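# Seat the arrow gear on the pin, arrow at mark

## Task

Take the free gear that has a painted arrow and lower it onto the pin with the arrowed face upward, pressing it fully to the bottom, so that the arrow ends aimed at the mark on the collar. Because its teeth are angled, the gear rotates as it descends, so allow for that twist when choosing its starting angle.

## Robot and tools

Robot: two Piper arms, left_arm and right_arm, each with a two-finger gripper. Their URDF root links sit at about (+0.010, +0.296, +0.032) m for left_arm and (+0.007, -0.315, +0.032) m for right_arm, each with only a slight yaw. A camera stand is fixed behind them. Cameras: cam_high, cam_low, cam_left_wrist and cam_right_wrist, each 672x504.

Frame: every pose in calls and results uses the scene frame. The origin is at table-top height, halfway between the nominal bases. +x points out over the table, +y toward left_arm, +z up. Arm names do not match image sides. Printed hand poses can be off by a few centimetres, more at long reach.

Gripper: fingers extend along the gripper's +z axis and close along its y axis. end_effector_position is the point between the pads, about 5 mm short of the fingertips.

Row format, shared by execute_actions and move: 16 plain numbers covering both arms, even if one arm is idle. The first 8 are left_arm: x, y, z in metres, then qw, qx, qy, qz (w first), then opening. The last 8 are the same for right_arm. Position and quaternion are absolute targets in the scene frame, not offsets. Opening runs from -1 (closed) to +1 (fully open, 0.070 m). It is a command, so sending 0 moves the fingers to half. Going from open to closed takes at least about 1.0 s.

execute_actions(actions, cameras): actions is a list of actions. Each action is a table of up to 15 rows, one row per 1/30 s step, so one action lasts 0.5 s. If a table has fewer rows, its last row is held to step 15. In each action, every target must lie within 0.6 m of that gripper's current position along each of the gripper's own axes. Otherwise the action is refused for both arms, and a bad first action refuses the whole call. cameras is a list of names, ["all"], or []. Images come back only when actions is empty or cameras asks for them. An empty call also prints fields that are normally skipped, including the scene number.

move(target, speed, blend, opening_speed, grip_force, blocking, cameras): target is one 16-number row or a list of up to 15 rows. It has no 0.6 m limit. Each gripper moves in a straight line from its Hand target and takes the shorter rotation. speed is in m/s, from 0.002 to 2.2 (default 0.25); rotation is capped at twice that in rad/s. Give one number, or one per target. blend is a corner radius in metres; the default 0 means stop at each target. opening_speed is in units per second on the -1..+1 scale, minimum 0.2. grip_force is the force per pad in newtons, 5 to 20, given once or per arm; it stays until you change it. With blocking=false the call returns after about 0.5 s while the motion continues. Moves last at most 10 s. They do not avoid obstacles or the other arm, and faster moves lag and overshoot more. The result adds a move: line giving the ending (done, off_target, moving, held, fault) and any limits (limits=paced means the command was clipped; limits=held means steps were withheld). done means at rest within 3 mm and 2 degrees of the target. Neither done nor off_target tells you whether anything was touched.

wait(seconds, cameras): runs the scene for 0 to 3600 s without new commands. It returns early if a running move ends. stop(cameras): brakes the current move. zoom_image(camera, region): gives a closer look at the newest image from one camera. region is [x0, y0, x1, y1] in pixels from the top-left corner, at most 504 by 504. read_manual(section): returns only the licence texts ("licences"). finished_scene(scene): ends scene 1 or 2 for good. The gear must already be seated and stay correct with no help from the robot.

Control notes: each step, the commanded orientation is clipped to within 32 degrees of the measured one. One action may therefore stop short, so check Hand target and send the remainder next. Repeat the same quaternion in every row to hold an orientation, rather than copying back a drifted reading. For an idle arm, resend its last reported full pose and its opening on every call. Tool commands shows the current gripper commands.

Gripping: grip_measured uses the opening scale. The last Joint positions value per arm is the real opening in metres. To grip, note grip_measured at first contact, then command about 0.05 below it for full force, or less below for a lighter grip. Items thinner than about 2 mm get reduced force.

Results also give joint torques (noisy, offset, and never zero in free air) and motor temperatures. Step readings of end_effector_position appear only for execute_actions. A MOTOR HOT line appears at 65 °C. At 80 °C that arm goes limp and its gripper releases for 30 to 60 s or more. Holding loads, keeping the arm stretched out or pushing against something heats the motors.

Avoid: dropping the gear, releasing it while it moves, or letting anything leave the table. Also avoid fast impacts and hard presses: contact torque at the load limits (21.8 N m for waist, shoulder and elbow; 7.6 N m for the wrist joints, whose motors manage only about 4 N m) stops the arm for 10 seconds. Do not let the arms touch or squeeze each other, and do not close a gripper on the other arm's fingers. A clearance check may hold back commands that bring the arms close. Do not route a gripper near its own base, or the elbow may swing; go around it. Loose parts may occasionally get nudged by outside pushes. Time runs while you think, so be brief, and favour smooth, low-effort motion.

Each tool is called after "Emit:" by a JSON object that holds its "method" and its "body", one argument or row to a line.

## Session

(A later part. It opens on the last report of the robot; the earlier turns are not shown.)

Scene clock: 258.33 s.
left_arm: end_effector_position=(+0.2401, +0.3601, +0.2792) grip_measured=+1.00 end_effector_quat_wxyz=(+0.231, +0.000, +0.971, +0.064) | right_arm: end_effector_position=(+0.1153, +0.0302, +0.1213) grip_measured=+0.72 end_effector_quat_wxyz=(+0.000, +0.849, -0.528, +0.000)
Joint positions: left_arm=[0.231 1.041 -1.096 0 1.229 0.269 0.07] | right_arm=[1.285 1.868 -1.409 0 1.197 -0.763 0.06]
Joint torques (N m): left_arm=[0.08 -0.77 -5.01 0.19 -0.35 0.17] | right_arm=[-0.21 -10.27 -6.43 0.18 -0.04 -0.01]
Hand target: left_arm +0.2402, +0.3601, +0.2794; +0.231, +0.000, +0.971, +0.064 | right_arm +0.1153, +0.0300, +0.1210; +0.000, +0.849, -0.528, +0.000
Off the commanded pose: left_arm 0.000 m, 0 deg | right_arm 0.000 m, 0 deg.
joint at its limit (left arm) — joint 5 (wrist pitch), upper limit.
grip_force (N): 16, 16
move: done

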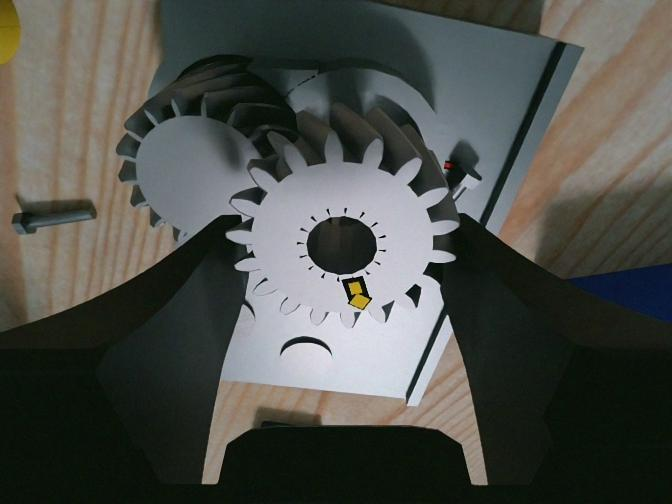

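Emit:
{"method": "execute_actions", "body": {
  "actions": [],
  "cameras": ["cam_low"]
}}

Emit:
{"method": "zoom_image", "body": {
  "camera": "cam_low",
  "region": [395, 205, 455, 275]
}}

Scene clock: 263.83 s.
left_arm: end_effector_position=(+0.2401, +0.3601, +0.2792) grip_measured=+1.00 end_effector_quat_wxyz=(+0.231, +0.000, +0.971, +0.064) | right_arm: end_effector_position=(+0.1153, +0.0302, +0.1213) grip_measured=+0.72 end_effector_quat_wxyz=(+0.000, +0.849, -0.528, +0.000)
Joint positions: left_arm=[0.231 1.041 -1.096 0 1.229 0.269 0.07] | right_arm=[1.285 1.868 -1.409 0 1.197 -0.763 0.06]
Joint torques (N m): left_arm=[0.08 -0.78 -5 0.19 -0.35 0.17] | right_arm=[-0.3 -11.53 -6.54 0.27 -0.01 0.01]
Motor temperatures (°C): left_arm=[30 30 32 31 31 30] | right_arm=[28 37 30 35 32 31]
Hand target: left_arm +0.2402, +0.3601, +0.2794; +0.231, +0.000, +0.971, +0.064 | right_arm +0.1153, +0.0300, +0.1210; +0.000, +0.849, -0.528, +0.000
Tool commands: left_gripper/opening=+1.0 right_gripper/opening=+0.4
Off the commanded pose: left_arm 0.000 m, 0 deg | right_arm 0.000 m, 0 deg.
grip_force (N): 16, 16
Images, in order (width x height): cam_low 672x504.

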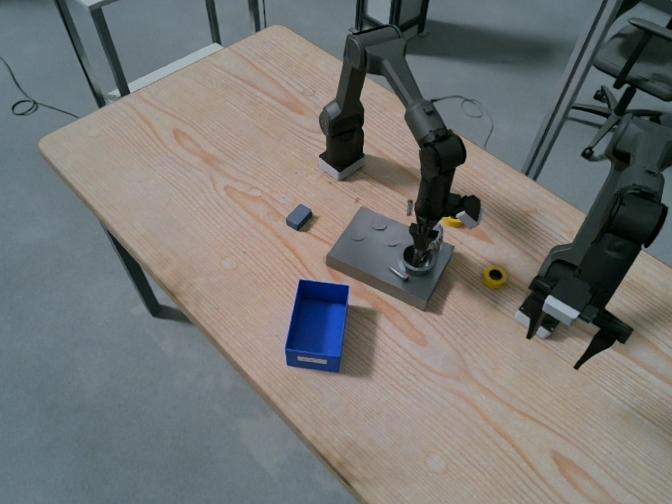

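Scaled by 7.200 from the camera's image (finer frame: 960x720).

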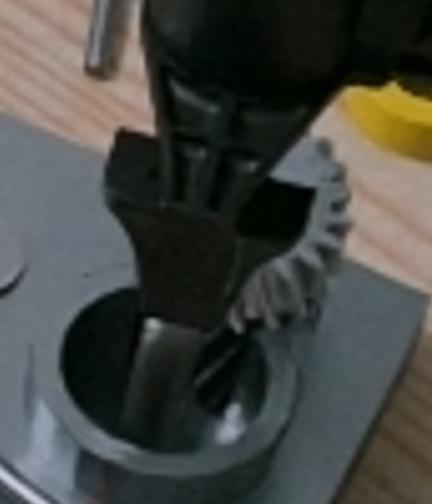

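Emit:
{"method": "move", "body": {
  "target": [
    [0.2402,0.3601,0.2794,0.231,0,0.971,0.064,1,0.1163,0.0335,0.1230,0,-0.8494,0.5277,0,0.4],
    [0.2402,0.3601,0.2794,0.231,0,0.971,0.064,1,0.1163,0.0335,0.1190,0,-0.8494,0.5277,0,0.4]
  ],
  "speed": 0.02,
  "cameras": ["cam_right_wrist"]
}}

Emit:
{"method": "zoom_image", "body": {
  "camera": "cam_right_wrist",
  "region": [300, 195, 390, 275]
}}

Scene clock: 300.67 s.
left_arm: end_effector_position=(+0.2401, +0.3601, +0.2792) grip_measured=+1.00 end_effector_quat_wxyz=(+0.231, +0.000, +0.971, +0.064) | right_arm: end_effector_position=(+0.1164, +0.0337, +0.1191) grip_measured=+0.72 end_effector_quat_wxyz=(+0.000, +0.849, -0.528, +0.000)
Joint positions: left_arm=[0.231 1.041 -1.096 0 1.229 0.269 0.07] | right_arm=[1.285 1.883 -1.422 0 1.196 -0.763 0.06]
Joint torques (N m): left_arm=[0.08 -0.78 -4.99 0.18 -0.35 0.17] | right_arm=[0.28 -9.98 -6.67 0.27 -0.08 0.16]
Hand target: left_arm +0.2402, +0.3601, +0.2794; +0.231, +0.000, +0.971, +0.064 | right_arm +0.1163, +0.0335, +0.1190; +0.000, +0.849, -0.528, +0.000
Off the commanded pose: left_arm 0.000 m, 0 deg | right_arm 0.000 m, 0 deg.
joint at its limit (left arm) — joint 5 (wrist pitch), upper limit.
grip_force (N): 16, 16
move: done

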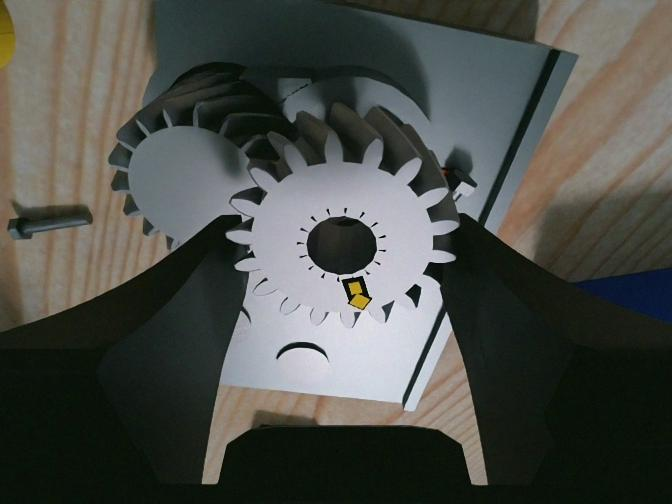

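Scaled by 5.600 from the camera's image (finer frame: 960x720).

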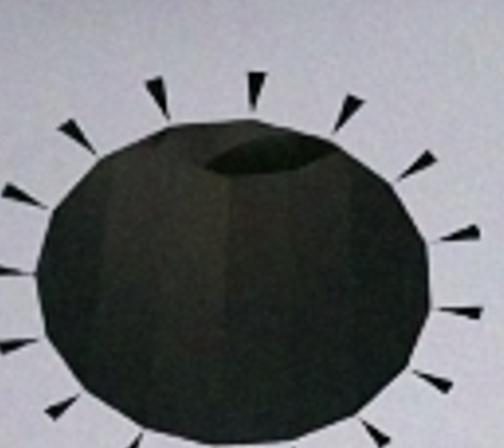

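Emit:
{"method": "move", "body": {
  "target": [0.2402,0.3601,0.2794,0.231,0,0.971,0.064,1,0.1163,0.0335,0.1160,0,-0.8494,0.5277,0,0.4],
  "speed": 0.02,
  "cameras": ["cam_right_wrist"]
}}

Emit:
{"method": "zoom_image", "body": {
  "camera": "cam_right_wrist",
  "region": [300, 195, 390, 275]
}}

Scene clock: 309.90 s.
left_arm: end_effector_position=(+0.2401, +0.3601, +0.2792) grip_measured=+1.00 end_effector_quat_wxyz=(+0.231, +0.000, +0.971, +0.064) | right_arm: end_effector_position=(+0.1164, +0.0337, +0.1171) grip_measured=+0.72 end_effector_quat_wxyz=(-0.002, +0.849, -0.528, -0.001)
Joint positions: left_arm=[0.231 1.041 -1.096 0 1.229 0.269 0.07] | right_arm=[1.285 1.883 -1.414 0 1.185 -0.763 0.06]
Joint torques (N m): left_arm=[0.09 -0.78 -5 0.18 -0.35 0.17] | right_arm=[0.01 -7.73 -5.55 -0.04 -0.05 0.15]
Hand target: left_arm +0.2402, +0.3601, +0.2794; +0.231, +0.000, +0.971, +0.064 | right_arm +0.1163, +0.0335, +0.1160; +0.000, +0.849, -0.528, +0.000
Off the commanded pose: left_arm 0.000 m, 0 deg | right_arm 0.001 m, 0 deg.
joint at its limit (left arm) — joint 5 (wrist pitch), upper limit.
grip_force (N): 16, 16
move: done

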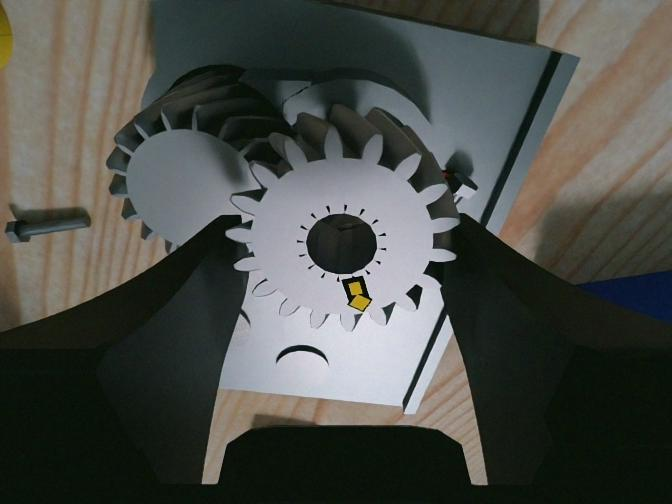

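Scaled by 5.600 from the camera's image (finer frame: 960x720).

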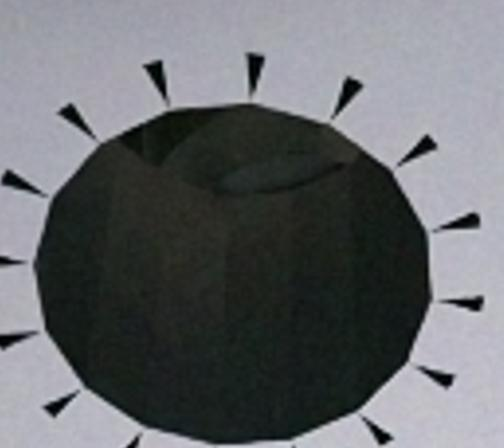

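Emit:
{"method": "move", "body": {
  "target": [
    [0.2402,0.3601,0.2794,0.231,0,0.971,0.064,1,0.1163,0.0335,0.1195,0,-0.8494,0.5277,0,0.4],
    [0.2402,0.3601,0.2794,0.231,0,0.971,0.064,1,0.1183,0.0345,0.1195,0,-0.8494,0.5277,0,0.4],
    [0.2402,0.3601,0.2794,0.231,0,0.971,0.064,1,0.1183,0.0345,0.1165,0,-0.8494,0.5277,0,0.4]
  ],
  "speed": 0.03,
  "cameras": ["cam_right_wrist"]
}}

Emit:
{"method": "zoom_image", "body": {
  "camera": "cam_right_wrist",
  "region": [300, 195, 390, 275]
}}

Scene clock: 322.23 s.
left_arm: end_effector_position=(+0.2401, +0.3601, +0.2792) grip_measured=+1.00 end_effector_quat_wxyz=(+0.231, +0.000, +0.971, +0.064) | right_arm: end_effector_position=(+0.1184, +0.0350, +0.1170) grip_measured=+0.72 end_effector_quat_wxyz=(-0.001, +0.849, -0.528, +0.000)
Joint positions: left_arm=[0.231 1.041 -1.096 0 1.229 0.269 0.07] | right_arm=[1.281 1.891 -1.425 0 1.19 -0.768 0.06]
Joint torques (N m): left_arm=[0.1 -0.79 -4.99 0.17 -0.34 0.17] | right_arm=[0.58 -9.74 -6.46 0.22 -0.02 0.17]
Hand target: left_arm +0.2402, +0.3601, +0.2794; +0.231, +0.000, +0.971, +0.064 | right_arm +0.1183, +0.0345, +0.1165; +0.000, +0.849, -0.528, +0.000
Off the commanded pose: left_arm 0.000 m, 0 deg | right_arm 0.001 m, 0 deg.
joint at its limit (left arm) — joint 5 (wrist pitch), upper limit.
grip_force (N): 16, 16
move: done

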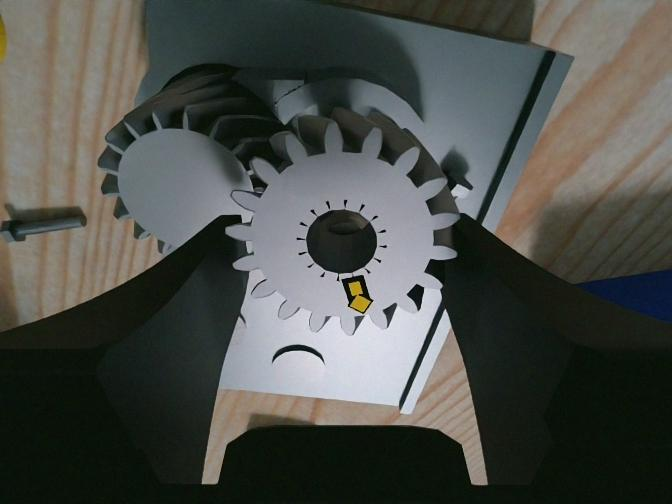

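Scaled by 5.600 from the camera's image (finer frame: 960x720).

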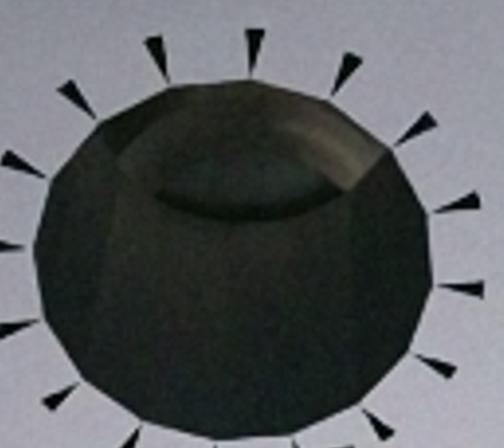

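Emit:
{"method": "move", "body": {
  "target": [
    [0.2402,0.3601,0.2794,0.231,0,0.971,0.064,1,0.1183,0.0345,0.1180,0,-0.8494,0.5277,0,0.4],
    [0.2402,0.3601,0.2794,0.231,0,0.971,0.064,1,0.1190,0.0331,0.1180,0,-0.8494,0.5277,0,0.4],
    [0.2402,0.3601,0.2794,0.231,0,0.971,0.064,1,0.1190,0.0331,0.1155,0,-0.8494,0.5277,0,0.4]
  ],
  "speed": 0.03,
  "cameras": ["cam_right_wrist"]
}}

Emit:
{"method": "zoom_image", "body": {
  "camera": "cam_right_wrist",
  "region": [300, 195, 390, 275]
}}

Scene clock: 335.60 s.
left_arm: end_effector_position=(+0.2401, +0.3601, +0.2792) grip_measured=+1.00 end_effector_quat_wxyz=(+0.231, +0.000, +0.971, +0.064) | right_arm: end_effector_position=(+0.1190, +0.0338, +0.1164) grip_measured=+0.72 end_effector_quat_wxyz=(-0.002, +0.849, -0.528, -0.001)
Joint positions: left_arm=[0.231 1.041 -1.096 0 1.229 0.269 0.07] | right_arm=[1.278 1.886 -1.416 0 1.183 -0.77 0.06]
Joint torques (N m): left_arm=[0.09 -0.79 -4.98 0.17 -0.34 0.17] | right_arm=[-0.67 -9.04 -5.55 0.02 0.04 -0.09]
Hand target: left_arm +0.2402, +0.3601, +0.2794; +0.231, +0.000, +0.971, +0.064 | right_arm +0.1190, +0.0331, +0.1155; +0.000, +0.849, -0.528, +0.000
Off the commanded pose: left_arm 0.000 m, 0 deg | right_arm 0.001 m, 0 deg.
joint at its limit (left arm) — joint 5 (wrist pitch), upper limit.
grip_force (N): 16, 16
move: done

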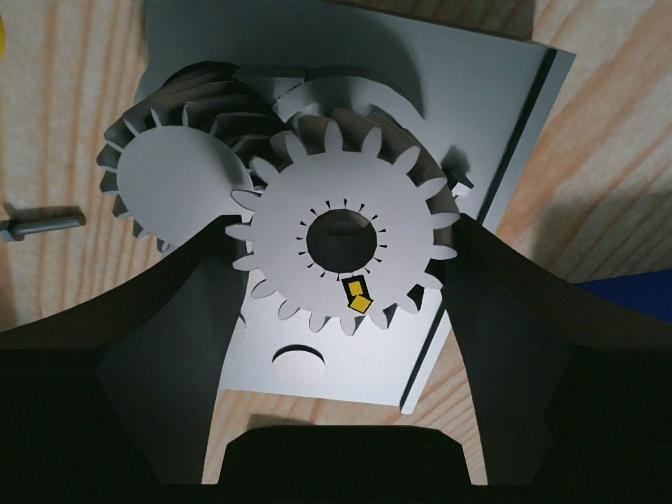

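Scaled by 5.600 from the camera's image (finer frame: 960x720).

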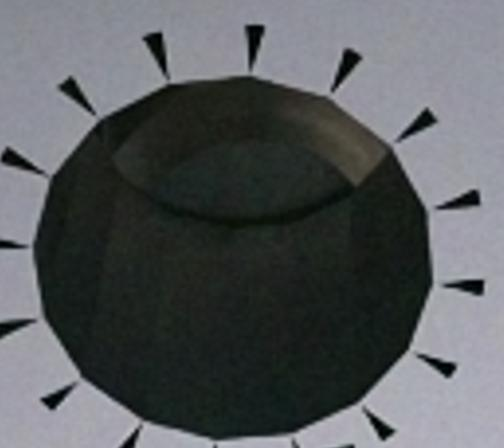

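Emit:
{"method": "move", "body": {
  "target": [
    [0.2402,0.3601,0.2794,0.231,0,0.971,0.064,1,0.1190,0.0331,0.1185,0,-0.8494,0.5277,0,0.4],
    [0.2402,0.3601,0.2794,0.231,0,0.971,0.064,1,0.1214,0.0303,0.1185,0,-0.8494,0.5277,0,0.4],
    [0.2402,0.3601,0.2794,0.231,0,0.971,0.064,1,0.1214,0.0303,0.1160,0,-0.8494,0.5277,0,0.4]
  ],
  "speed": 0.03,
  "cameras": ["cam_right_wrist"]
}}

Emit:
{"method": "zoom_image", "body": {
  "camera": "cam_right_wrist",
  "region": [300, 195, 390, 275]
}}

Scene clock: 347.90 s.
left_arm: end_effector_position=(+0.2401, +0.3601, +0.2792) grip_measured=+1.00 end_effector_quat_wxyz=(+0.231, +0.000, +0.971, +0.064) | right_arm: end_effector_position=(+0.1213, +0.0306, +0.1167) grip_measured=+0.72 end_effector_quat_wxyz=(-0.001, +0.850, -0.527, +0.000)
Joint positions: left_arm=[0.231 1.041 -1.096 0 1.229 0.269 0.07] | right_arm=[1.27 1.879 -1.406 0 1.182 -0.78 0.06]
Joint torques (N m): left_arm=[0.1 -0.78 -4.98 0.16 -0.35 0.17] | right_arm=[-0.09 -9.7 -6.92 0.02 -0.03 0.14]
Hand target: left_arm +0.2402, +0.3601, +0.2794; +0.231, +0.000, +0.971, +0.064 | right_arm +0.1214, +0.0303, +0.1160; +0.000, +0.849, -0.528, +0.000
Off the commanded pose: left_arm 0.000 m, 0 deg | right_arm 0.001 m, 0 deg.
joint at its limit (left arm) — joint 5 (wrist pitch), upper limit.
grip_force (N): 16, 16
move: done

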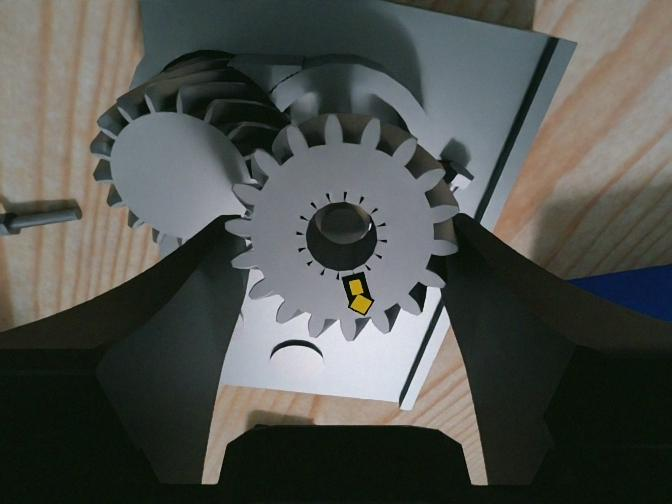

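Scaled by 5.600 from the camera's image (finer frame: 960x720).

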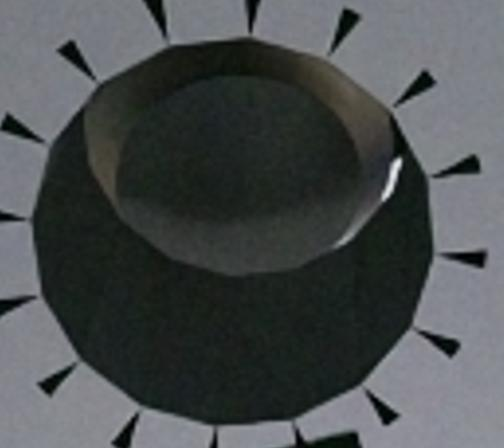

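Emit:
{"method": "move", "body": {
  "target": [0.2402,0.3601,0.2794,0.231,0,0.971,0.064,1,0.1214,0.0303,0.1350,0,-0.8494,0.5277,0,0.4],
  "speed": 0.05,
  "cameras": ["cam_right_wrist","cam_low"]
}}

Emit:
{"method": "zoom_image", "body": {
  "camera": "cam_right_wrist",
  "region": [240, 100, 450, 310]
}}

Emit:
{"method": "zoom_image", "body": {
  "camera": "cam_low",
  "region": [390, 200, 460, 280]
}}

Scene clock: 375.10 s.
left_arm: end_effector_position=(+0.2401, +0.3601, +0.2792) grip_measured=+1.00 end_effector_quat_wxyz=(+0.231, +0.000, +0.971, +0.064) | right_arm: end_effector_position=(+0.1213, +0.0308, +0.1357) grip_measured=+0.72 end_effector_quat_wxyz=(-0.009, +0.850, -0.527, -0.002)
Joint positions: left_arm=[0.231 1.041 -1.096 0 1.229 0.269 0.07] | right_arm=[1.27 1.851 -1.442 0 1.232 -0.78 0.06]
Joint torques (N m): left_arm=[0.12 -0.78 -4.97 0.16 -0.34 0.17] | right_arm=[-0.3 -9.56 -6.59 -0.02 -0.01 0.17]
Hand target: left_arm +0.2402, +0.3601, +0.2794; +0.231, +0.000, +0.971, +0.064 | right_arm +0.1214, +0.0302, +0.1347; -0.007, +0.849, -0.528, -0.002
Off the commanded pose: left_arm 0.000 m, 0 deg | right_arm 0.001 m, 1 deg.
joint sent to its limit (right arm) — joint 5 (wrist pitch), upper limit. The joint targets still meet the commanded pose.
joint at its limit (left arm) — joint 5 (wrist pitch), upper limit.
grip_force (N): 16, 16
move: done
Images, in order (width x height): cam_low 672x504, cam_right_wrist 672x504.

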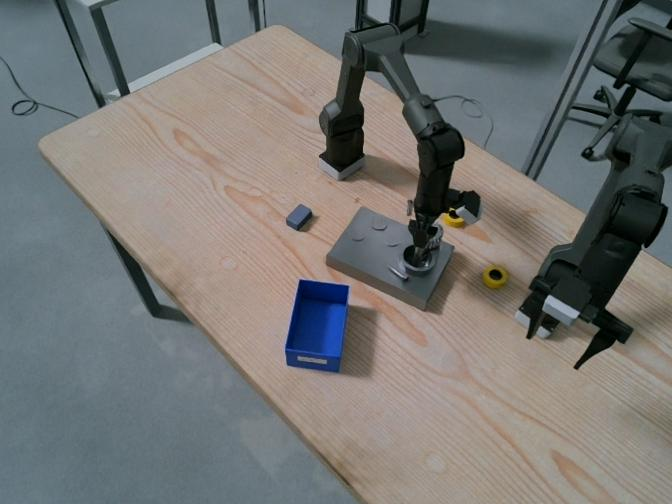

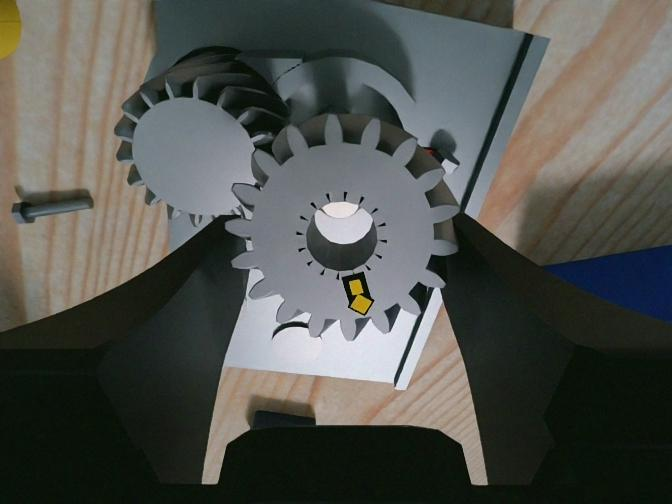

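Scaled by 2.400 from the camera's image (finer frame: 960x720).

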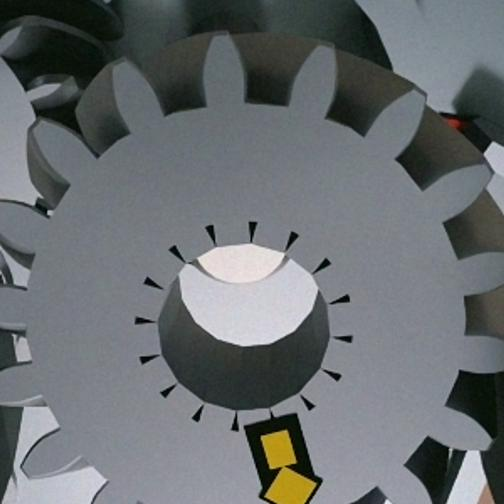

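Scaled by 6.300 from the camera's image (finer frame: 960x720).

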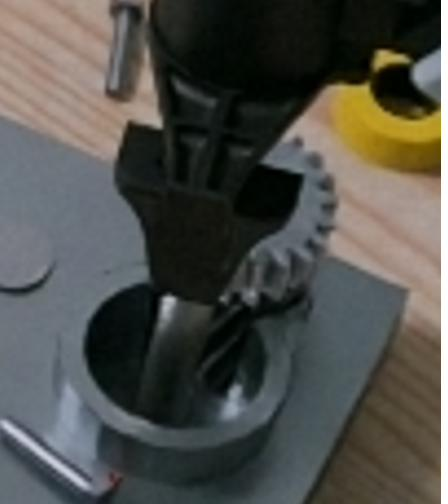

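Emit:
{"method": "move", "body": {
  "target": [
    [0.2402,0.3601,0.2794,0.231,0,0.971,0.064,1,0.126,0.018,0.140,0,-0.8494,0.5277,0,0.4],
    [0.2402,0.3601,0.2794,0.231,0,0.971,0.064,1,0.163,-0.052,0.120,0,-0.8494,0.5277,0,0.4],
    [0.2402,0.3601,0.2794,0.231,0,0.971,0.064,1,0.163,-0.052,0.060,0,-0.8494,0.5277,0,0.4]
  ],
  "speed": [0.15,0.3,0.15],
  "blend": [0.01,0.01,0],
  "grip_force": 10
}}

Emit:
{"method": "move", "body": {
  "target": [
    [0.2402,0.3601,0.2794,0.231,0,0.971,0.064,1,0.163,-0.052,0.040,0,-0.8494,0.5277,0,0.4],
    [0.2402,0.3601,0.2794,0.231,0,0.971,0.064,1,0.163,-0.052,0.042,0,-0.8494,0.5277,0,0.4],
    [0.2402,0.3601,0.2794,0.231,0,0.971,0.064,1,0.163,-0.052,0.042,0,-0.8494,0.5277,0,1]
  ],
  "speed": [0.03,0.03,0.03],
  "grip_force": 8,
  "cameras": ["cam_right_wrist"]
}}

Scene clock: 402.20 s.
left_arm: end_effector_position=(+0.2401, +0.3601, +0.2792) grip_measured=+1.00 end_effector_quat_wxyz=(+0.231, +0.000, +0.971, +0.064) | right_arm: end_effector_position=(+0.1630, -0.0526, +0.0593) grip_measured=+0.72 end_effector_quat_wxyz=(+0.001, +0.849, -0.528, +0.000)
Joint positions: left_arm=[0.231 1.041 -1.096 0 1.229 0.269 0.07] | right_arm=[1.053 1.784 -1.011 0 0.887 -0.995 0.06]
Joint torques (N m): left_arm=[0.11 -0.79 -4.97 0.15 -0.34 0.17] | right_arm=[0.69 -9.89 -7.94 0.15 0.01 0.02]
Hand target: left_arm +0.2402, +0.3601, +0.2794; +0.231, +0.000, +0.971, +0.064 | right_arm +0.1630, -0.0520, +0.0600; +0.000, +0.849, -0.528, +0.000
Off the commanded pose: left_arm 0.000 m, 0 deg | right_arm 0.001 m, 0 deg.
joint at its limit (left arm) — joint 5 (wrist pitch), upper limit.
grip_force (N): 10, 10
move: done; blend cut to 0.007 m at target 1

Scene clock: 403.93 s.
left_arm: end_effector_position=(+0.2401, +0.3601, +0.2792) grip_measured=+1.00 end_effector_quat_wxyz=(+0.231, +0.000, +0.971, +0.064) | right_arm: end_effector_position=(+0.1627, -0.0525, +0.0415) grip_measured=+1.00 end_effector_quat_wxyz=(+0.001, +0.849, -0.528, +0.000)
Joint positions: left_arm=[0.231 1.041 -1.096 0 1.229 0.269 0.07] | right_arm=[1.053 1.823 -0.981 0 0.819 -0.995 0.07]
Joint torques (N m): left_arm=[0.12 -0.78 -4.97 0.15 -0.35 0.17] | right_arm=[-0.09 -8.48 -6.3 -0.02 -0.14 0.07]
Hand target: left_arm +0.2402, +0.3601, +0.2794; +0.231, +0.000, +0.971, +0.064 | right_arm +0.1630, -0.0520, +0.0420; +0.000, +0.849, -0.528, +0.000
Off the commanded pose: left_arm 0.000 m, 0 deg | right_arm 0.001 m, 0 deg.
joint at its limit (left arm) — joint 5 (wrist pitch), upper limit.
grip_force (N): 8, 8
move: done

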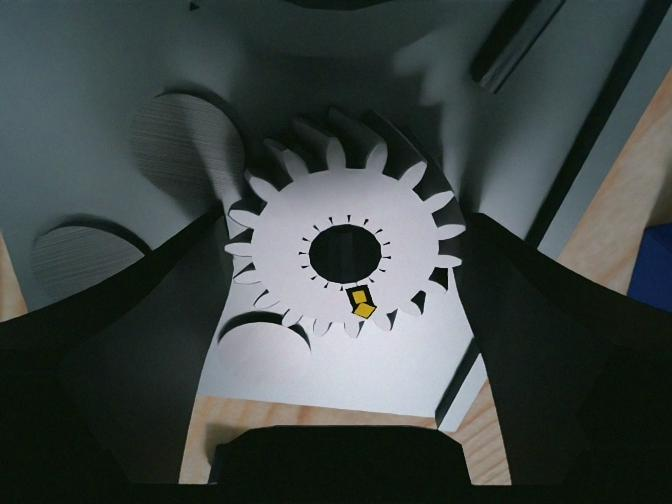

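Emit:
{"method": "move", "body": {
  "target": [
    [0.2402,0.3601,0.2794,0.231,0,0.971,0.064,1,0.163,-0.052,0.045,0,-0.8494,0.5277,0,1],
    [0.2402,0.3601,0.2794,0.231,0,0.971,0.064,1,0.163,-0.052,0.045,0,-0.8494,0.5277,0,0.4],
    [0.2402,0.3601,0.2794,0.231,0,0.971,0.064,1,0.163,-0.052,0.135,0,-0.8494,0.5277,0,0.4],
    [0.2402,0.3601,0.2794,0.231,0,0.971,0.064,1,0.1213,0.0303,0.137,0,-0.8572,0.5150,0,0.4],
    [0.2402,0.3601,0.2794,0.231,0,0.971,0.064,1,0.1213,0.0303,0.122,0,-0.8572,0.5150,0,0.4]
  ],
  "speed": [0.05,0.05,0.2,0.25,0.06],
  "blend": [0,0,0.01,0.01,0],
  "grip_force": 18,
  "cameras": ["cam_right_wrist"]
}}

Emit:
{"method": "zoom_image", "body": {
  "camera": "cam_right_wrist",
  "region": [300, 195, 390, 275]
}}

Scene clock: 415.37 s.
left_arm: end_effector_position=(+0.2401, +0.3601, +0.2792) grip_measured=+1.00 end_effector_quat_wxyz=(+0.231, +0.000, +0.971, +0.064) | right_arm: end_effector_position=(+0.1212, +0.0304, +0.1216) grip_measured=+0.72 end_effector_quat_wxyz=(+0.000, +0.857, -0.515, +0.000)
Joint positions: left_arm=[0.231 1.041 -1.096 0 1.229 0.269 0.07] | right_arm=[1.269 1.876 -1.421 0.001 1.204 -0.809 0.06]
Joint torques (N m): left_arm=[0.12 -0.78 -4.97 0.15 -0.35 0.17] | right_arm=[-0.25 -11.06 -7.96 0.04 0 -0.04]
Hand target: left_arm +0.2402, +0.3601, +0.2794; +0.231, +0.000, +0.971, +0.064 | right_arm +0.1213, +0.0303, +0.1220; +0.000, +0.857, -0.515, +0.000
Off the commanded pose: left_arm 0.000 m, 0 deg | right_arm 0.000 m, 0 deg.
joint at its limit (left arm) — joint 5 (wrist pitch), upper limit.
grip_force (N): 18, 18
move: done; blend cut to 0.0075 m at target 4

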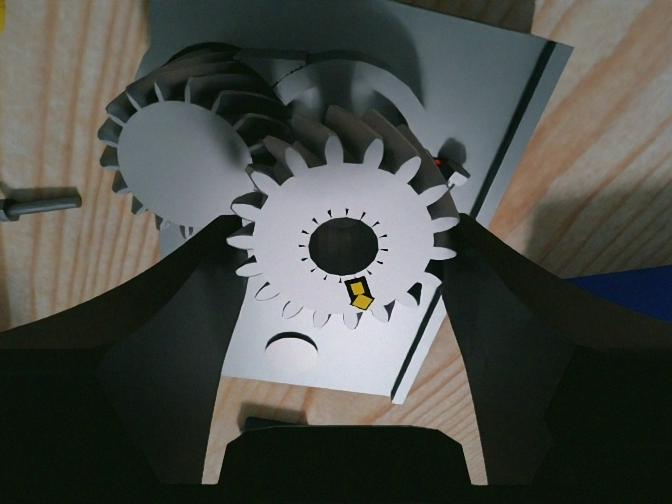

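Scaled by 5.600 from the camera's image (finer frame: 960x720).

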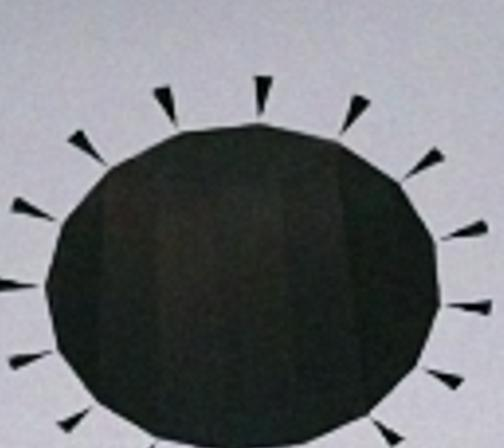

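Emit:
{"method": "move", "body": {
  "target": [0.2402,0.3601,0.2794,0.231,0,0.971,0.064,1,0.1213,0.0303,0.1175,0,-0.8572,0.5150,0,0.4],
  "speed": 0.03,
  "cameras": ["cam_right_wrist"]
}}

Emit:
{"method": "zoom_image", "body": {
  "camera": "cam_right_wrist",
  "region": [300, 195, 390, 275]
}}

Scene clock: 421.10 s.
left_arm: end_effector_position=(+0.2401, +0.3601, +0.2792) grip_measured=+1.00 end_effector_quat_wxyz=(+0.231, +0.000, +0.971, +0.064) | right_arm: end_effector_position=(+0.1213, +0.0306, +0.1181) grip_measured=+0.72 end_effector_quat_wxyz=(-0.001, +0.857, -0.515, +0.000)
Joint positions: left_arm=[0.231 1.041 -1.096 0 1.229 0.269 0.07] | right_arm=[1.269 1.878 -1.41 0.001 1.188 -0.809 0.06]
Joint torques (N m): left_arm=[0.12 -0.78 -4.96 0.15 -0.35 0.17] | right_arm=[0.62 -9.59 -6.23 0.29 -0.01 -0.01]
Hand target: left_arm +0.2402, +0.3601, +0.2794; +0.231, +0.000, +0.971, +0.064 | right_arm +0.1213, +0.0303, +0.1175; +0.000, +0.857, -0.515, +0.000
Off the commanded pose: left_arm 0.000 m, 0 deg | right_arm 0.001 m, 0 deg.
joint at its limit (left arm) — joint 5 (wrist pitch), upper limit.
grip_force (N): 18, 18
move: done

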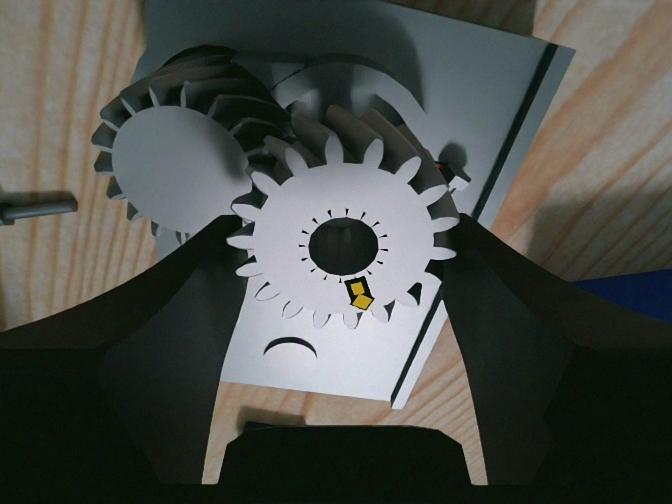

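Scaled by 5.600 from the camera's image (finer frame: 960x720).

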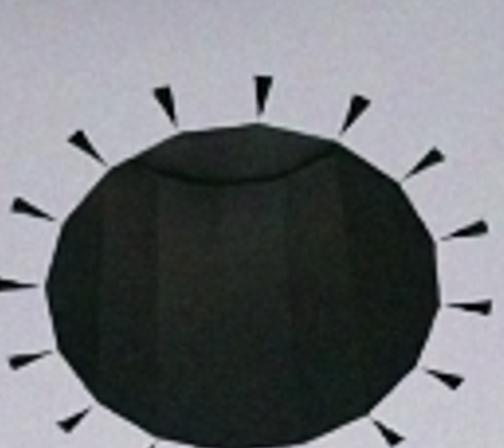

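Emit:
{"method": "move", "body": {
  "target": [0.2402,0.3601,0.2794,0.231,0,0.971,0.064,1,0.1213,0.0303,0.1155,0,-0.8572,0.5150,0,0.4],
  "speed": 0.02,
  "cameras": ["cam_right_wrist"]
}}

Emit:
{"method": "zoom_image", "body": {
  "camera": "cam_right_wrist",
  "region": [300, 195, 390, 275]
}}

Scene clock: 425.77 s.
left_arm: end_effector_position=(+0.2401, +0.3601, +0.2792) grip_measured=+1.00 end_effector_quat_wxyz=(+0.231, +0.000, +0.971, +0.064) | right_arm: end_effector_position=(+0.1208, +0.0309, +0.1168) grip_measured=+0.72 end_effector_quat_wxyz=(-0.002, +0.857, -0.515, -0.001)
Joint positions: left_arm=[0.231 1.041 -1.096 0 1.229 0.269 0.07] | right_arm=[1.27 1.879 -1.406 0.002 1.182 -0.809 0.06]
Joint torques (N m): left_arm=[0.13 -0.79 -4.96 0.14 -0.34 0.17] | right_arm=[-1.27 -4.64 -1.74 -0.77 0.05 -0.04]
Hand target: left_arm +0.2402, +0.3601, +0.2794; +0.231, +0.000, +0.971, +0.064 | right_arm +0.1213, +0.0303, +0.1155; +0.000, +0.857, -0.515, +0.000
Off the commanded pose: left_arm 0.000 m, 0 deg | right_arm 0.002 m, 0 deg.
joint at its limit (left arm) — joint 5 (wrist pitch), upper limit.
grip_force (N): 18, 18
move: done

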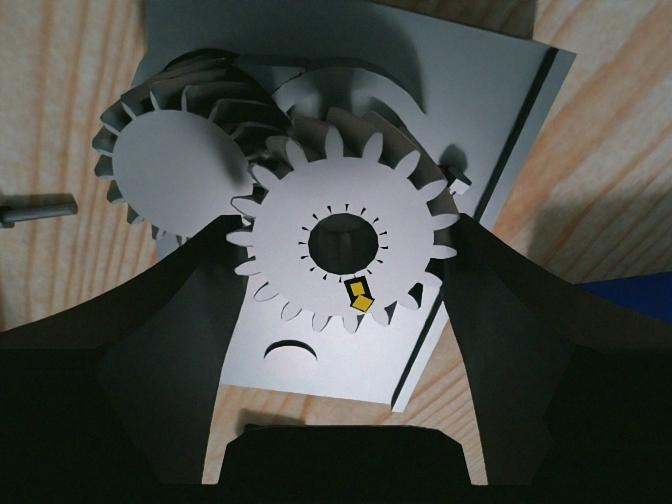

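Scaled by 5.600 from the camera's image (finer frame: 960x720).

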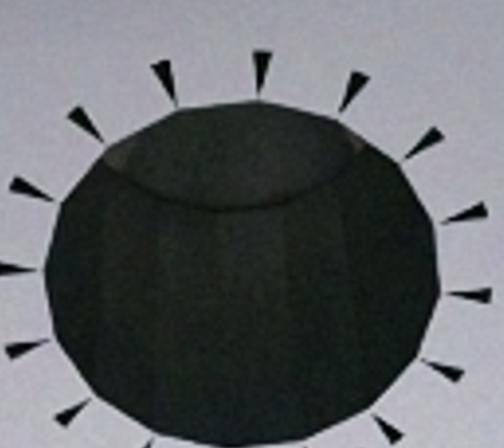

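Emit:
{"method": "move", "body": {
  "target": [
    [0.2402,0.3601,0.2794,0.231,0,0.971,0.064,1,0.1213,0.0303,0.1205,0,-0.8572,0.5150,0,0.4],
    [0.2402,0.3601,0.2794,0.231,0,0.971,0.064,1,0.1227,0.0276,0.1205,0,-0.8572,0.5150,0,0.4],
    [0.2402,0.3601,0.2794,0.231,0,0.971,0.064,1,0.1227,0.0276,0.1165,0,-0.8572,0.5150,0,0.4]
  ],
  "speed": 0.03,
  "cameras": ["cam_right_wrist"]
}}

Emit:
{"method": "zoom_image", "body": {
  "camera": "cam_right_wrist",
  "region": [300, 195, 390, 275]
}}

Scene clock: 439.87 s.
left_arm: end_effector_position=(+0.2401, +0.3601, +0.2792) grip_measured=+1.00 end_effector_quat_wxyz=(+0.231, +0.000, +0.971, +0.064) | right_arm: end_effector_position=(+0.1228, +0.0278, +0.1169) grip_measured=+0.72 end_effector_quat_wxyz=(-0.001, +0.857, -0.515, +0.000)
Joint positions: left_arm=[0.231 1.041 -1.096 0 1.229 0.269 0.07] | right_arm=[1.263 1.872 -1.397 0 1.18 -0.815 0.06]
Joint torques (N m): left_arm=[0.14 -0.79 -4.96 0.14 -0.35 0.17] | right_arm=[0.63 -9.45 -6.86 0.22 0.11 -0.03]
Hand target: left_arm +0.2402, +0.3601, +0.2794; +0.231, +0.000, +0.971, +0.064 | right_arm +0.1227, +0.0276, +0.1165; +0.000, +0.857, -0.515, +0.000
Off the commanded pose: left_arm 0.000 m, 0 deg | right_arm 0.000 m, 0 deg.
joint at its limit (left arm) — joint 5 (wrist pitch), upper limit.
grip_force (N): 18, 18
move: done

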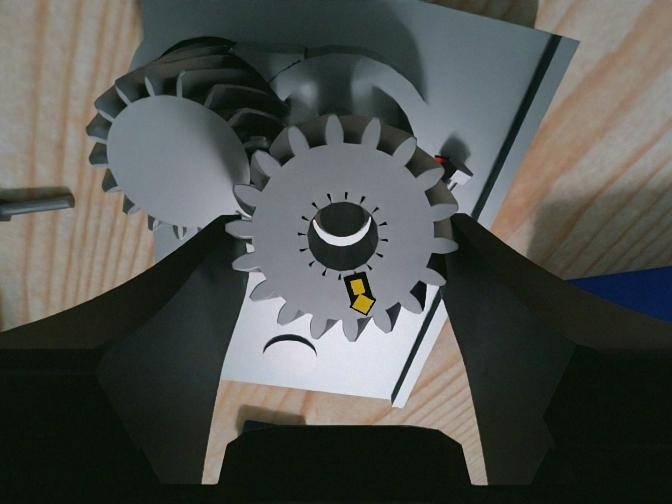

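Scaled by 5.600 from the camera's image (finer frame: 960x720).

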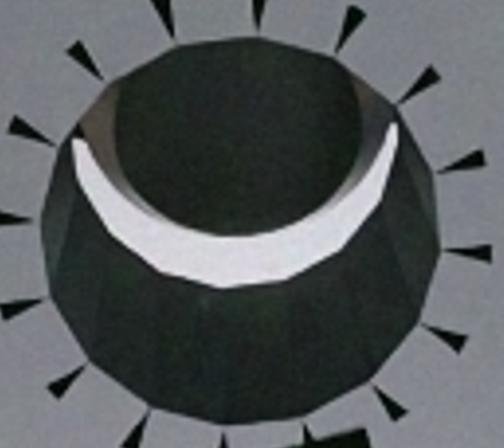

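Emit:
{"method": "move", "body": {
  "target": [0.2402,0.3601,0.2794,0.231,0,0.971,0.064,1,0.1242,0.0249,0.1165,0,-0.8572,0.5150,0,0.4],
  "speed": 0.02,
  "cameras": ["cam_right_wrist"]
}}

Emit:
{"method": "zoom_image", "body": {
  "camera": "cam_right_wrist",
  "region": [300, 195, 390, 275]
}}

Scene clock: 457.73 s.
left_arm: end_effector_position=(+0.2401, +0.3601, +0.2792) grip_measured=+1.00 end_effector_quat_wxyz=(+0.231, +0.000, +0.971, +0.064) | right_arm: end_effector_position=(+0.1239, +0.0254, +0.1165) grip_measured=+0.71 end_effector_quat_wxyz=(+0.000, +0.857, -0.515, +0.000)
Joint positions: left_arm=[0.231 1.041 -1.096 0 1.229 0.269 0.07] | right_arm=[1.258 1.867 -1.387 0 1.177 -0.822 0.06]
Joint torques (N m): left_arm=[0.14 -0.79 -4.94 0.13 -0.35 0.17] | right_arm=[-0.59 -11.08 -5.05 -0.17 0.25 0.13]
Hand target: left_arm +0.2402, +0.3601, +0.2794; +0.231, +0.000, +0.971, +0.064 | right_arm +0.1242, +0.0249, +0.1165; +0.000, +0.857, -0.515, +0.000
Off the commanded pose: left_arm 0.000 m, 0 deg | right_arm 0.001 m, 0 deg.
joint at its limit (left arm) — joint 5 (wrist pitch), upper limit.
grip_force (N): 18, 18
move: done

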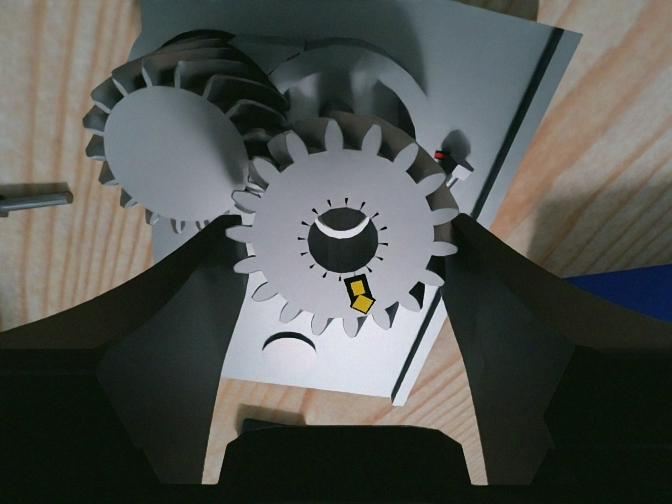

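Scaled by 5.600 from the camera's image (finer frame: 960x720).

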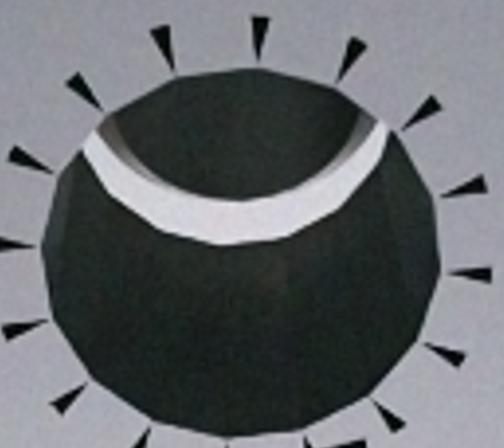

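Emit:
{"method": "move", "body": {
  "target": [0.2402,0.3601,0.2794,0.231,0,0.971,0.064,1,0.1256,0.0223,0.1165,0,-0.8572,0.5150,0,0.4],
  "speed": 0.05,
  "cameras": ["cam_right_wrist","cam_low"]
}}

Emit:
{"method": "zoom_image", "body": {
  "camera": "cam_right_wrist",
  "region": [300, 195, 390, 275]
}}

Emit:
{"method": "move", "body": {
  "target": [0.2402,0.3601,0.2794,0.231,0,0.971,0.064,1,0.127,0.0197,0.1165,0,-0.8572,0.5150,0,0.4],
  "speed": 0.05,
  "cameras": ["cam_right_wrist","cam_low"]
}}

Emit:
{"method": "zoom_image", "body": {
  "camera": "cam_right_wrist",
  "region": [300, 195, 390, 275]
}}

Scene clock: 477.70 s.
left_arm: end_effector_position=(+0.2401, +0.3601, +0.2792) grip_measured=+1.00 end_effector_quat_wxyz=(+0.231, +0.000, +0.971, +0.064) | right_arm: end_effector_position=(+0.1253, +0.0222, +0.1161) grip_measured=+0.71 end_effector_quat_wxyz=(+0.001, +0.857, -0.515, +0.000)
Joint positions: left_arm=[0.231 1.041 -1.096 0 1.229 0.269 0.07] | right_arm=[1.251 1.86 -1.375 0 1.174 -0.828 0.06]
Joint torques (N m): left_arm=[0.14 -0.79 -4.94 0.13 -0.35 0.17] | right_arm=[-0.42 -10.94 -6.56 0.01 0.45 0.02]
Hand target: left_arm +0.2402, +0.3601, +0.2794; +0.231, +0.000, +0.971, +0.064 | right_arm +0.1256, +0.0223, +0.1165; +0.000, +0.857, -0.515, +0.000
Off the commanded pose: left_arm 0.000 m, 0 deg | right_arm 0.001 m, 0 deg.
joint at its limit (left arm) — joint 5 (wrist pitch), upper limit.
grip_force (N): 18, 18
move: done
Images, in order (width x height): cam_low 672x504, cam_right_wrist 672x504.

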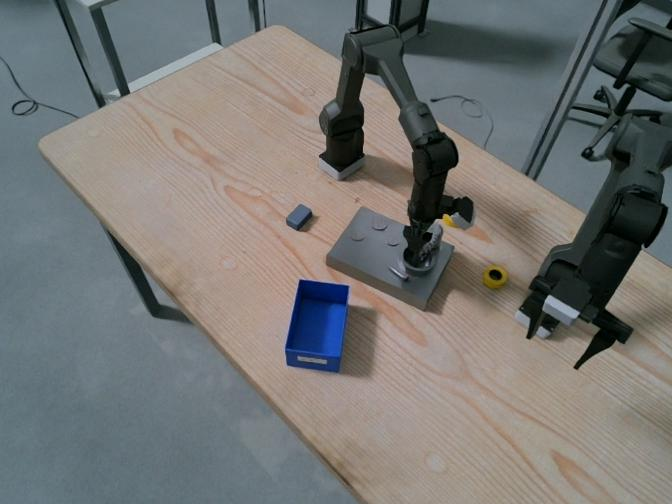

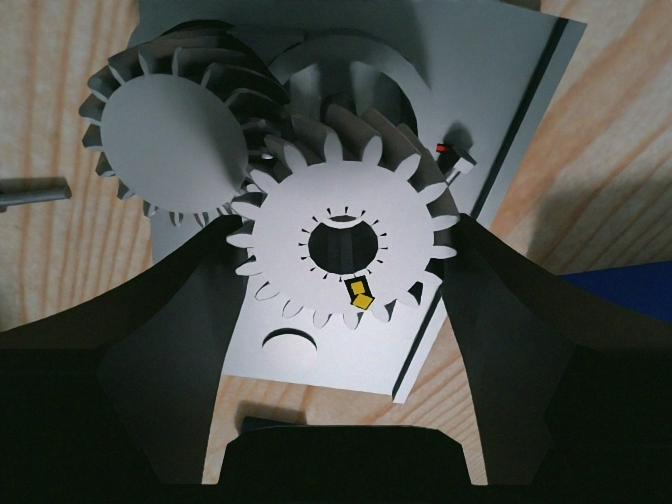

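Scaled by 5.600 from the camera's image (finer frame: 960x720).

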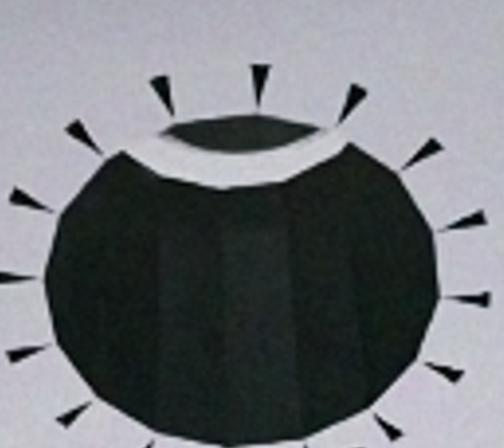

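Scene clock: 478.20 s.
left_arm: end_effector_position=(+0.2401, +0.3601, +0.2792) grip_measured=+1.00 end_effector_quat_wxyz=(+0.231, +0.000, +0.971, +0.064) | right_arm: end_effector_position=(+0.1269, +0.0196, +0.1167) grip_measured=+0.71 end_effector_quat_wxyz=(+0.000, +0.857, -0.515, +0.000)
Joint positions: left_arm=[0.231 1.041 -1.096 0 1.229 0.269 0.07] | right_arm=[1.245 1.853 -1.366 0 1.172 -0.834 0.06]
Joint torques (N m): left_arm=[0.14 -0.8 -4.95 0.12 -0.34 0.17] | right_arm=[0.37 -9.87 -5.69 -0.07 0.03 0.18]
Hand target: left_arm +0.2402, +0.3601, +0.2794; +0.231, +0.000, +0.971, +0.064 | right_arm +0.1270, +0.0197, +0.1165; +0.000, +0.857, -0.515, +0.000
Off the commanded pose: left_arm 0.000 m, 0 deg | right_arm 0.000 m, 0 deg.
joint at its limit (left arm) — joint 5 (wrist pitch), upper limit.
grip_force (N): 18, 18
move: done
Images, in order (width x height): cam_low 672x504, cam_right_wrist 672x504.

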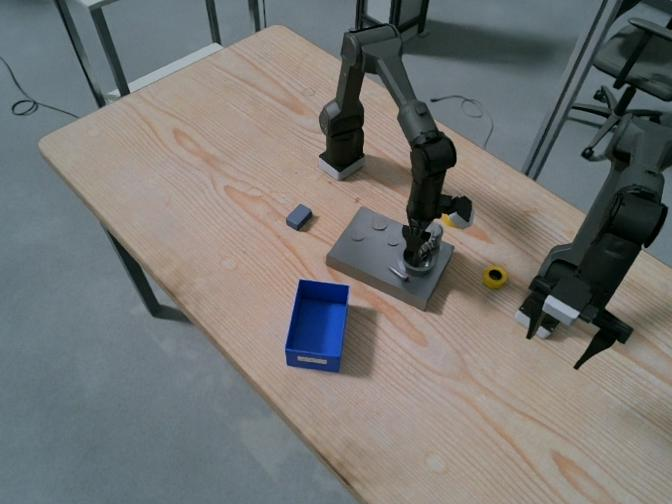

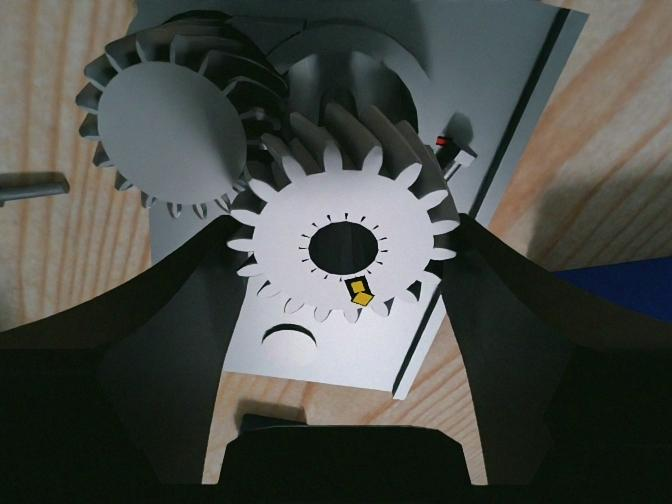

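Scaled by 5.600 from the camera's image (finer frame: 960x720).

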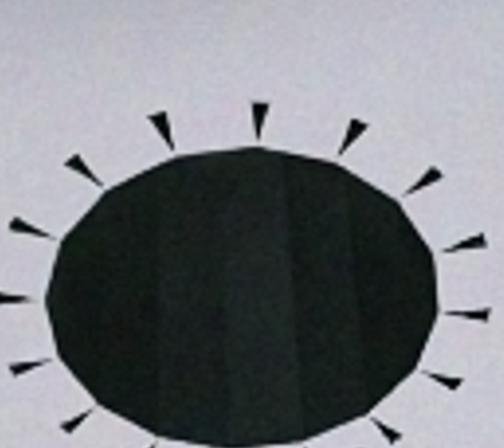

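Emit:
{"method": "move", "body": {
  "target": [
    [0.2402,0.3601,0.2794,0.231,0,0.971,0.064,1,0.1257,0.0221,0.1165,0,-0.8572,0.5150,0,0.4],
    [0.2402,0.3601,0.2794,0.231,0,0.971,0.064,1,0.1257,0.0221,0.1125,0,-0.8572,0.5150,0,0.4]
  ],
  "speed": 0.04,
  "cameras": ["cam_right_wrist"]
}}

Emit:
{"method": "zoom_image", "body": {
  "camera": "cam_right_wrist",
  "region": [220, 75, 470, 335]
}}

Scene clock: 495.27 s.
left_arm: end_effector_position=(+0.2401, +0.3601, +0.2792) grip_measured=+1.00 end_effector_quat_wxyz=(+0.231, +0.000, +0.971, +0.064) | right_arm: end_effector_position=(+0.1261, +0.0223, +0.1135) grip_measured=+0.71 end_effector_quat_wxyz=(-0.001, +0.857, -0.515, +0.000)
Joint positions: left_arm=[0.231 1.041 -1.096 0 1.229 0.269 0.07] | right_arm=[1.25 1.862 -1.367 -0.001 1.161 -0.828 0.06]
Joint torques (N m): left_arm=[0.15 -0.8 -4.94 0.12 -0.35 0.17] | right_arm=[0.56 -7.43 -5.12 0.33 -0.33 -0.06]
Hand target: left_arm +0.2402, +0.3601, +0.2794; +0.231, +0.000, +0.971, +0.064 | right_arm +0.1257, +0.0221, +0.1125; +0.000, +0.857, -0.515, +0.000
Off the commanded pose: left_arm 0.000 m, 0 deg | right_arm 0.001 m, 0 deg.
joint at its limit (left arm) — joint 5 (wrist pitch), upper limit.
grip_force (N): 18, 18
move: done

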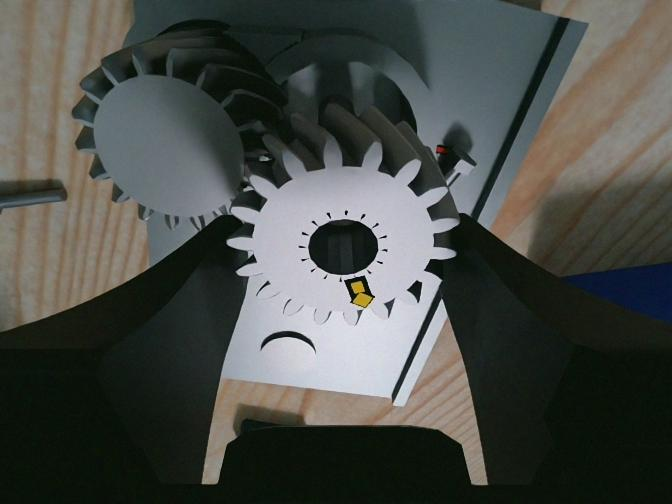

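Scaled by 1.938 from the camera's image (finer frame: 960x720).

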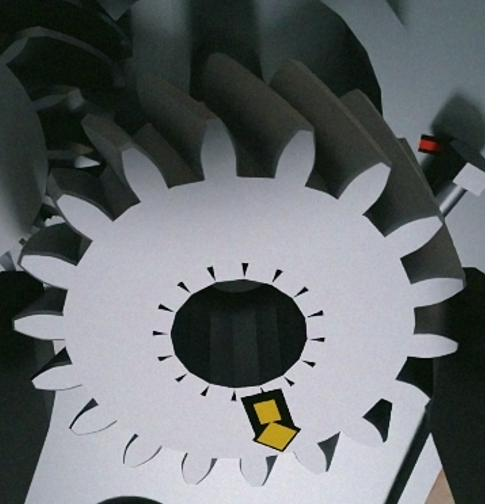

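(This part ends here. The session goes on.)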